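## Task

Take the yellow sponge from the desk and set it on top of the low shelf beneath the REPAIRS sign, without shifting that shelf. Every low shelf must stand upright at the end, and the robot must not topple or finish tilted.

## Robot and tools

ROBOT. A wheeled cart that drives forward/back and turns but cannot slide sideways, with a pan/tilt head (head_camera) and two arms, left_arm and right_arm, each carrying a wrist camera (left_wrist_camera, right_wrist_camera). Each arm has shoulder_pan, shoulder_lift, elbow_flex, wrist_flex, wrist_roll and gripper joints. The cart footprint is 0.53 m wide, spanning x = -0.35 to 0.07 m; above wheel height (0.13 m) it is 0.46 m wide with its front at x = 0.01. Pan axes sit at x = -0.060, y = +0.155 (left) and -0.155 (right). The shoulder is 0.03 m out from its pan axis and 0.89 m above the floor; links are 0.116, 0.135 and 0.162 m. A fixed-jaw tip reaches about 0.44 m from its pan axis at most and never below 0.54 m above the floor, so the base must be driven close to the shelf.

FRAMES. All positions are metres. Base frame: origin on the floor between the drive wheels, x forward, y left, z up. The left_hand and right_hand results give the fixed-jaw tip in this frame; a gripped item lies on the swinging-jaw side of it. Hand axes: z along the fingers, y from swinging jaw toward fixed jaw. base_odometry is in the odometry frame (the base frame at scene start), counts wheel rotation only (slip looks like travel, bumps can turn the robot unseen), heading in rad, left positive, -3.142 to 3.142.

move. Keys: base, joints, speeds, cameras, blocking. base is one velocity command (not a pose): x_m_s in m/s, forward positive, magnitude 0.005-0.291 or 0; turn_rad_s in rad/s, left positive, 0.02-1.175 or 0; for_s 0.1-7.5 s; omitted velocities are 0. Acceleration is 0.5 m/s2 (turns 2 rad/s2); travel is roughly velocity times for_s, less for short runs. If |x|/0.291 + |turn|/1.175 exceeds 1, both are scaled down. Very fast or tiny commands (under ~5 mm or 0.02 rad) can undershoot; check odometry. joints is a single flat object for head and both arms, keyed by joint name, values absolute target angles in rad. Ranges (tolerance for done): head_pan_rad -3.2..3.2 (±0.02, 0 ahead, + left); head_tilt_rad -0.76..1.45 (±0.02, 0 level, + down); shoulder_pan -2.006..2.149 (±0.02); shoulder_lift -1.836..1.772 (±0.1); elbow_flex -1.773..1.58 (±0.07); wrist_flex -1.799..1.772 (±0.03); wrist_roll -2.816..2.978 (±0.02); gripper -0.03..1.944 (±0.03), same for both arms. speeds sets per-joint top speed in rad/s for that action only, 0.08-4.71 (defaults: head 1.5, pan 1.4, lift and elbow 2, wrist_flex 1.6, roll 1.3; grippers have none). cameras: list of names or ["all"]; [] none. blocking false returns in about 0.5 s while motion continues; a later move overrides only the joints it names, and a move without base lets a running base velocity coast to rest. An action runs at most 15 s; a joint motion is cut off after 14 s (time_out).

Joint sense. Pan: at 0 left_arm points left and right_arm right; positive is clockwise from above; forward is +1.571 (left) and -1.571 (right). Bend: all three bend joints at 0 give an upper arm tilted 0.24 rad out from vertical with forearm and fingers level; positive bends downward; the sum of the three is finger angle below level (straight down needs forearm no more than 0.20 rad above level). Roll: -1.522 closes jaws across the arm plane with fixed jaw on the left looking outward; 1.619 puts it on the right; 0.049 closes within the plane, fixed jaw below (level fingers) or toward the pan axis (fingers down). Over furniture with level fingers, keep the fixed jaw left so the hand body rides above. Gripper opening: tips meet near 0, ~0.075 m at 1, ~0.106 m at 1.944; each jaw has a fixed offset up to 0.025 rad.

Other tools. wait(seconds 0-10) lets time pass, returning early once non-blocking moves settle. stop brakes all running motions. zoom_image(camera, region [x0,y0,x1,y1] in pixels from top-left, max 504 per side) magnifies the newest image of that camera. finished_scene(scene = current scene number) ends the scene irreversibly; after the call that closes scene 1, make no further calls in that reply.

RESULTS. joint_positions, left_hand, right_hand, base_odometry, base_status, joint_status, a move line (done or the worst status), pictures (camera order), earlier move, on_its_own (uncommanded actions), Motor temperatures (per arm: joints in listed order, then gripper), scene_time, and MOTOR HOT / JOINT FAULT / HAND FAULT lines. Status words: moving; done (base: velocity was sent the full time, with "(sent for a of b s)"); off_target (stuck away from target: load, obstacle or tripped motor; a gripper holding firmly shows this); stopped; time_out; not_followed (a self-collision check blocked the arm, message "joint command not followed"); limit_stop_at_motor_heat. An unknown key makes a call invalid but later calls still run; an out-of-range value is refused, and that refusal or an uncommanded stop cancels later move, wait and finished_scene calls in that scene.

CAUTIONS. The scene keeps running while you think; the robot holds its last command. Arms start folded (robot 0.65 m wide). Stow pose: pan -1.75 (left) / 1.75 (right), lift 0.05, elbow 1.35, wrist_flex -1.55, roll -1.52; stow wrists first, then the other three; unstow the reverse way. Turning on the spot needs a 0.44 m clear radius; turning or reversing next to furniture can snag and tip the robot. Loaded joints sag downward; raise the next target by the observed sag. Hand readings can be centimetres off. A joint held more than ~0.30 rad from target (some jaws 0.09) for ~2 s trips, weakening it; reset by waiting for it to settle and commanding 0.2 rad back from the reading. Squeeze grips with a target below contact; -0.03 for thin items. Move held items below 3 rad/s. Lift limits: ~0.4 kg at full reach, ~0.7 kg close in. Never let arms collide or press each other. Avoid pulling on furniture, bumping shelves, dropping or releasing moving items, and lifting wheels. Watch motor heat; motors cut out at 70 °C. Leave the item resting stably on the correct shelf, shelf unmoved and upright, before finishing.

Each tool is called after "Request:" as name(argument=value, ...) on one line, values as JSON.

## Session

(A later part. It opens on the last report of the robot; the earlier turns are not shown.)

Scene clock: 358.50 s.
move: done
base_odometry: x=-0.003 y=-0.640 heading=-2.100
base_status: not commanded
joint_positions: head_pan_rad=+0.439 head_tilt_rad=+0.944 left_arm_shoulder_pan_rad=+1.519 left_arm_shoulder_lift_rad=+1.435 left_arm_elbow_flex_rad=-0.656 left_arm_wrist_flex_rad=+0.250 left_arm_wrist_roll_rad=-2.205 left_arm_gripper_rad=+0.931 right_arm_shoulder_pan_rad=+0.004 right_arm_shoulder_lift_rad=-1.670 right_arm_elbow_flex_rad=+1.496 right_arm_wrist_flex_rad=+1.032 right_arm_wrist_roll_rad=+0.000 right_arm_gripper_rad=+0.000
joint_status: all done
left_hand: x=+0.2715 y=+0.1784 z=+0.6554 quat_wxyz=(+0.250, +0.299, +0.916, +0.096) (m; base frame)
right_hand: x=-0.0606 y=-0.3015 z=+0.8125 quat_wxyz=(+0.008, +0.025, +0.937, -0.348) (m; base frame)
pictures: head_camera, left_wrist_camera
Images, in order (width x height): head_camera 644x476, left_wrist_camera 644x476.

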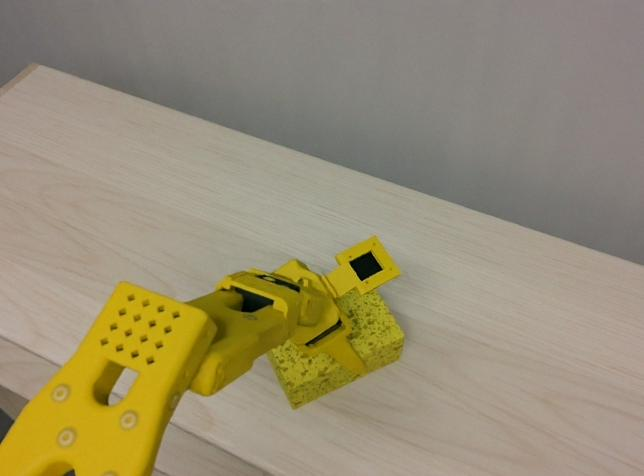

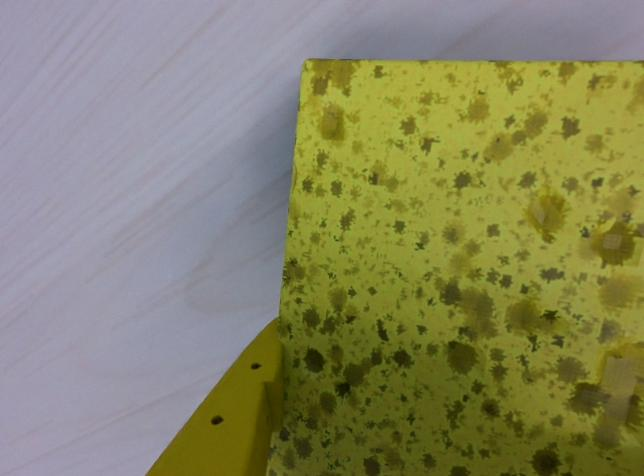

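Request:
move(joints={"left_arm_wrist_flex_rad": 0.29}, speeds={"left_arm_wrist_flex_rad": 0.2})

Request:
move(joints={"left_arm_gripper_rad": 1.05})

Request:
move(joints={"left_arm_gripper_rad": 1.5}, cameras=["left_wrist_camera"])

Request:
move(joints={"left_arm_shoulder_lift_rad": 0.9, "left_arm_elbow_flex_rad": -0.35, "left_arm_wrist_flex_rad": 0.47}, speeds={"left_arm_shoulder_lift_rad": 0.5, "left_arm_elbow_flex_rad": 0.3, "left_arm_wrist_flex_rad": 0.2}, cameras=["head_camera", "left_wrist_camera"])

Scene clock: 372.60 s.
move: done
base_odometry: x=-0.003 y=-0.640 heading=-2.100
base_status: not commanded
joint_positions: head_pan_rad=+0.439 head_tilt_rad=+0.944 left_arm_shoulder_pan_rad=+1.519 left_arm_shoulder_lift_rad=+1.435 left_arm_elbow_flex_rad=-0.662 left_arm_wrist_flex_rad=+0.270 left_arm_wrist_roll_rad=-2.205 left_arm_gripper_rad=+0.931 right_arm_shoulder_pan_rad=+0.004 right_arm_shoulder_lift_rad=-1.670 right_arm_elbow_flex_rad=+1.496 right_arm_wrist_flex_rad=+1.032 right_arm_wrist_roll_rad=+0.000 right_arm_gripper_rad=+0.000
joint_status: all done
left_hand: x=+0.2702 y=+0.1783 z=+0.6548 quat_wxyz=(+0.243, +0.300, +0.918, +0.094) (m; base frame)
right_hand: x=-0.0606 y=-0.3015 z=+0.8125 quat_wxyz=(+0.008, +0.025, +0.937, -0.348) (m; base frame)
pictures: none

Scene clock: 373.17 s.
move: done
base_odometry: x=-0.003 y=-0.640 heading=-2.100
base_status: not commanded
joint_positions: head_pan_rad=+0.439 head_tilt_rad=+0.944 left_arm_shoulder_pan_rad=+1.511 left_arm_shoulder_lift_rad=+1.442 left_arm_elbow_flex_rad=-0.662 left_arm_wrist_flex_rad=+0.277 left_arm_wrist_roll_rad=-2.205 left_arm_gripper_rad=+1.045 right_arm_shoulder_pan_rad=+0.004 right_arm_shoulder_lift_rad=-1.670 right_arm_elbow_flex_rad=+1.496 right_arm_wrist_flex_rad=+1.032 right_arm_wrist_roll_rad=+0.000 right_arm_gripper_rad=+0.000
joint_status: all done
left_hand: x=+0.2673 y=+0.1807 z=+0.6520 quat_wxyz=(+0.237, +0.297, +0.921, +0.092) (m; base frame)
right_hand: x=-0.0606 y=-0.3015 z=+0.8125 quat_wxyz=(+0.008, +0.025, +0.937, -0.348) (m; base frame)
pictures: none

Scene clock: 373.93 s.
move: done
base_odometry: x=-0.003 y=-0.640 heading=-2.100
base_status: not commanded
joint_positions: head_pan_rad=+0.439 head_tilt_rad=+0.944 left_arm_shoulder_pan_rad=+1.511 left_arm_shoulder_lift_rad=+1.470 left_arm_elbow_flex_rad=-0.654 left_arm_wrist_flex_rad=+0.290 left_arm_wrist_roll_rad=-2.205 left_arm_gripper_rad=+1.493 right_arm_shoulder_pan_rad=+0.004 right_arm_shoulder_lift_rad=-1.670 right_arm_elbow_flex_rad=+1.496 right_arm_wrist_flex_rad=+1.032 right_arm_wrist_roll_rad=+0.000 right_arm_gripper_rad=+0.000
joint_status: all done
left_hand: x=+0.2568 y=+0.1800 z=+0.6415 quat_wxyz=(+0.215, +0.298, +0.926, +0.084) (m; base frame)
right_hand: x=-0.0606 y=-0.3015 z=+0.8125 quat_wxyz=(+0.008, +0.025, +0.937, -0.348) (m; base frame)
pictures: left_wrist_camera
Images, in order (width x height): left_wrist_camera 644x476.

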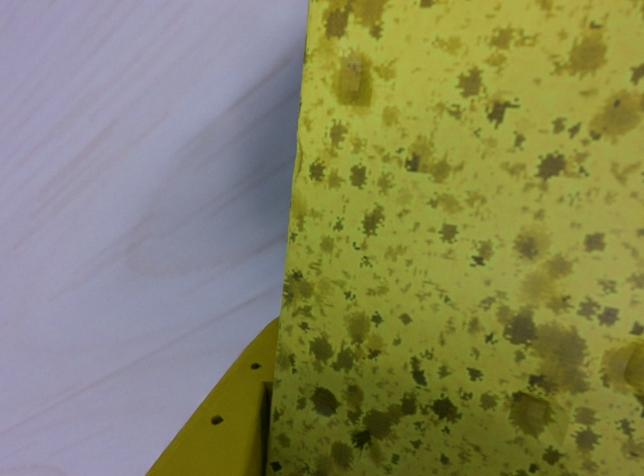

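Scene clock: 375.60 s.
move: done
base_odometry: x=-0.003 y=-0.640 heading=-2.100
base_status: not commanded
joint_positions: head_pan_rad=+0.439 head_tilt_rad=+0.944 left_arm_shoulder_pan_rad=+1.511 left_arm_shoulder_lift_rad=+0.967 left_arm_elbow_flex_rad=-0.349 left_arm_wrist_flex_rad=+0.467 left_arm_wrist_roll_rad=-2.205 left_arm_gripper_rad=+1.493 right_arm_shoulder_pan_rad=+0.004 right_arm_shoulder_lift_rad=-1.670 right_arm_elbow_flex_rad=+1.496 right_arm_wrist_flex_rad=+1.032 right_arm_wrist_roll_rad=+0.000 right_arm_gripper_rad=+0.000
joint_status: all done
left_hand: x=+0.2703 y=+0.1808 z=+0.7213 quat_wxyz=(+0.224, +0.298, +0.924, +0.087) (m; base frame)
right_hand: x=-0.0606 y=-0.3015 z=+0.8125 quat_wxyz=(+0.008, +0.025, +0.937, -0.348) (m; base frame)
pictures: head_camera, left_wrist_camera
Images, in order (width x height): head_camera 644x476, left_wrist_camera 644x476.

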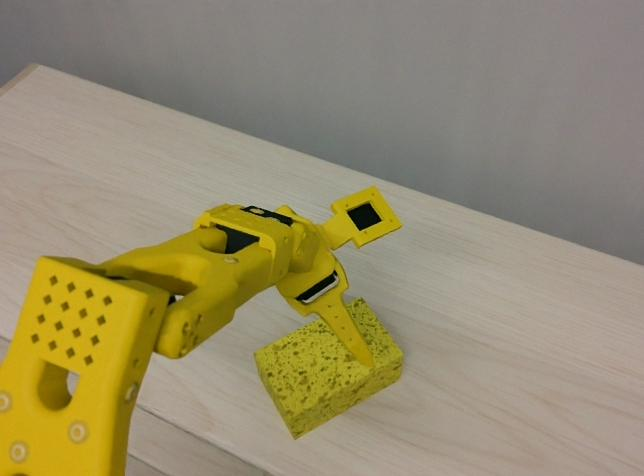

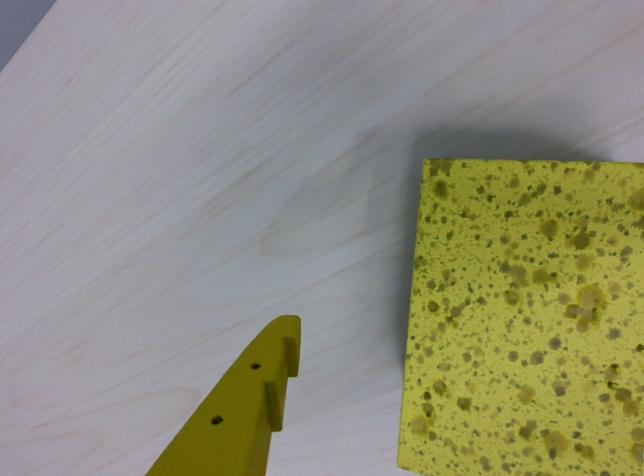

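Request:
finished_scene(scene=2)

The scene is finished: the task was done.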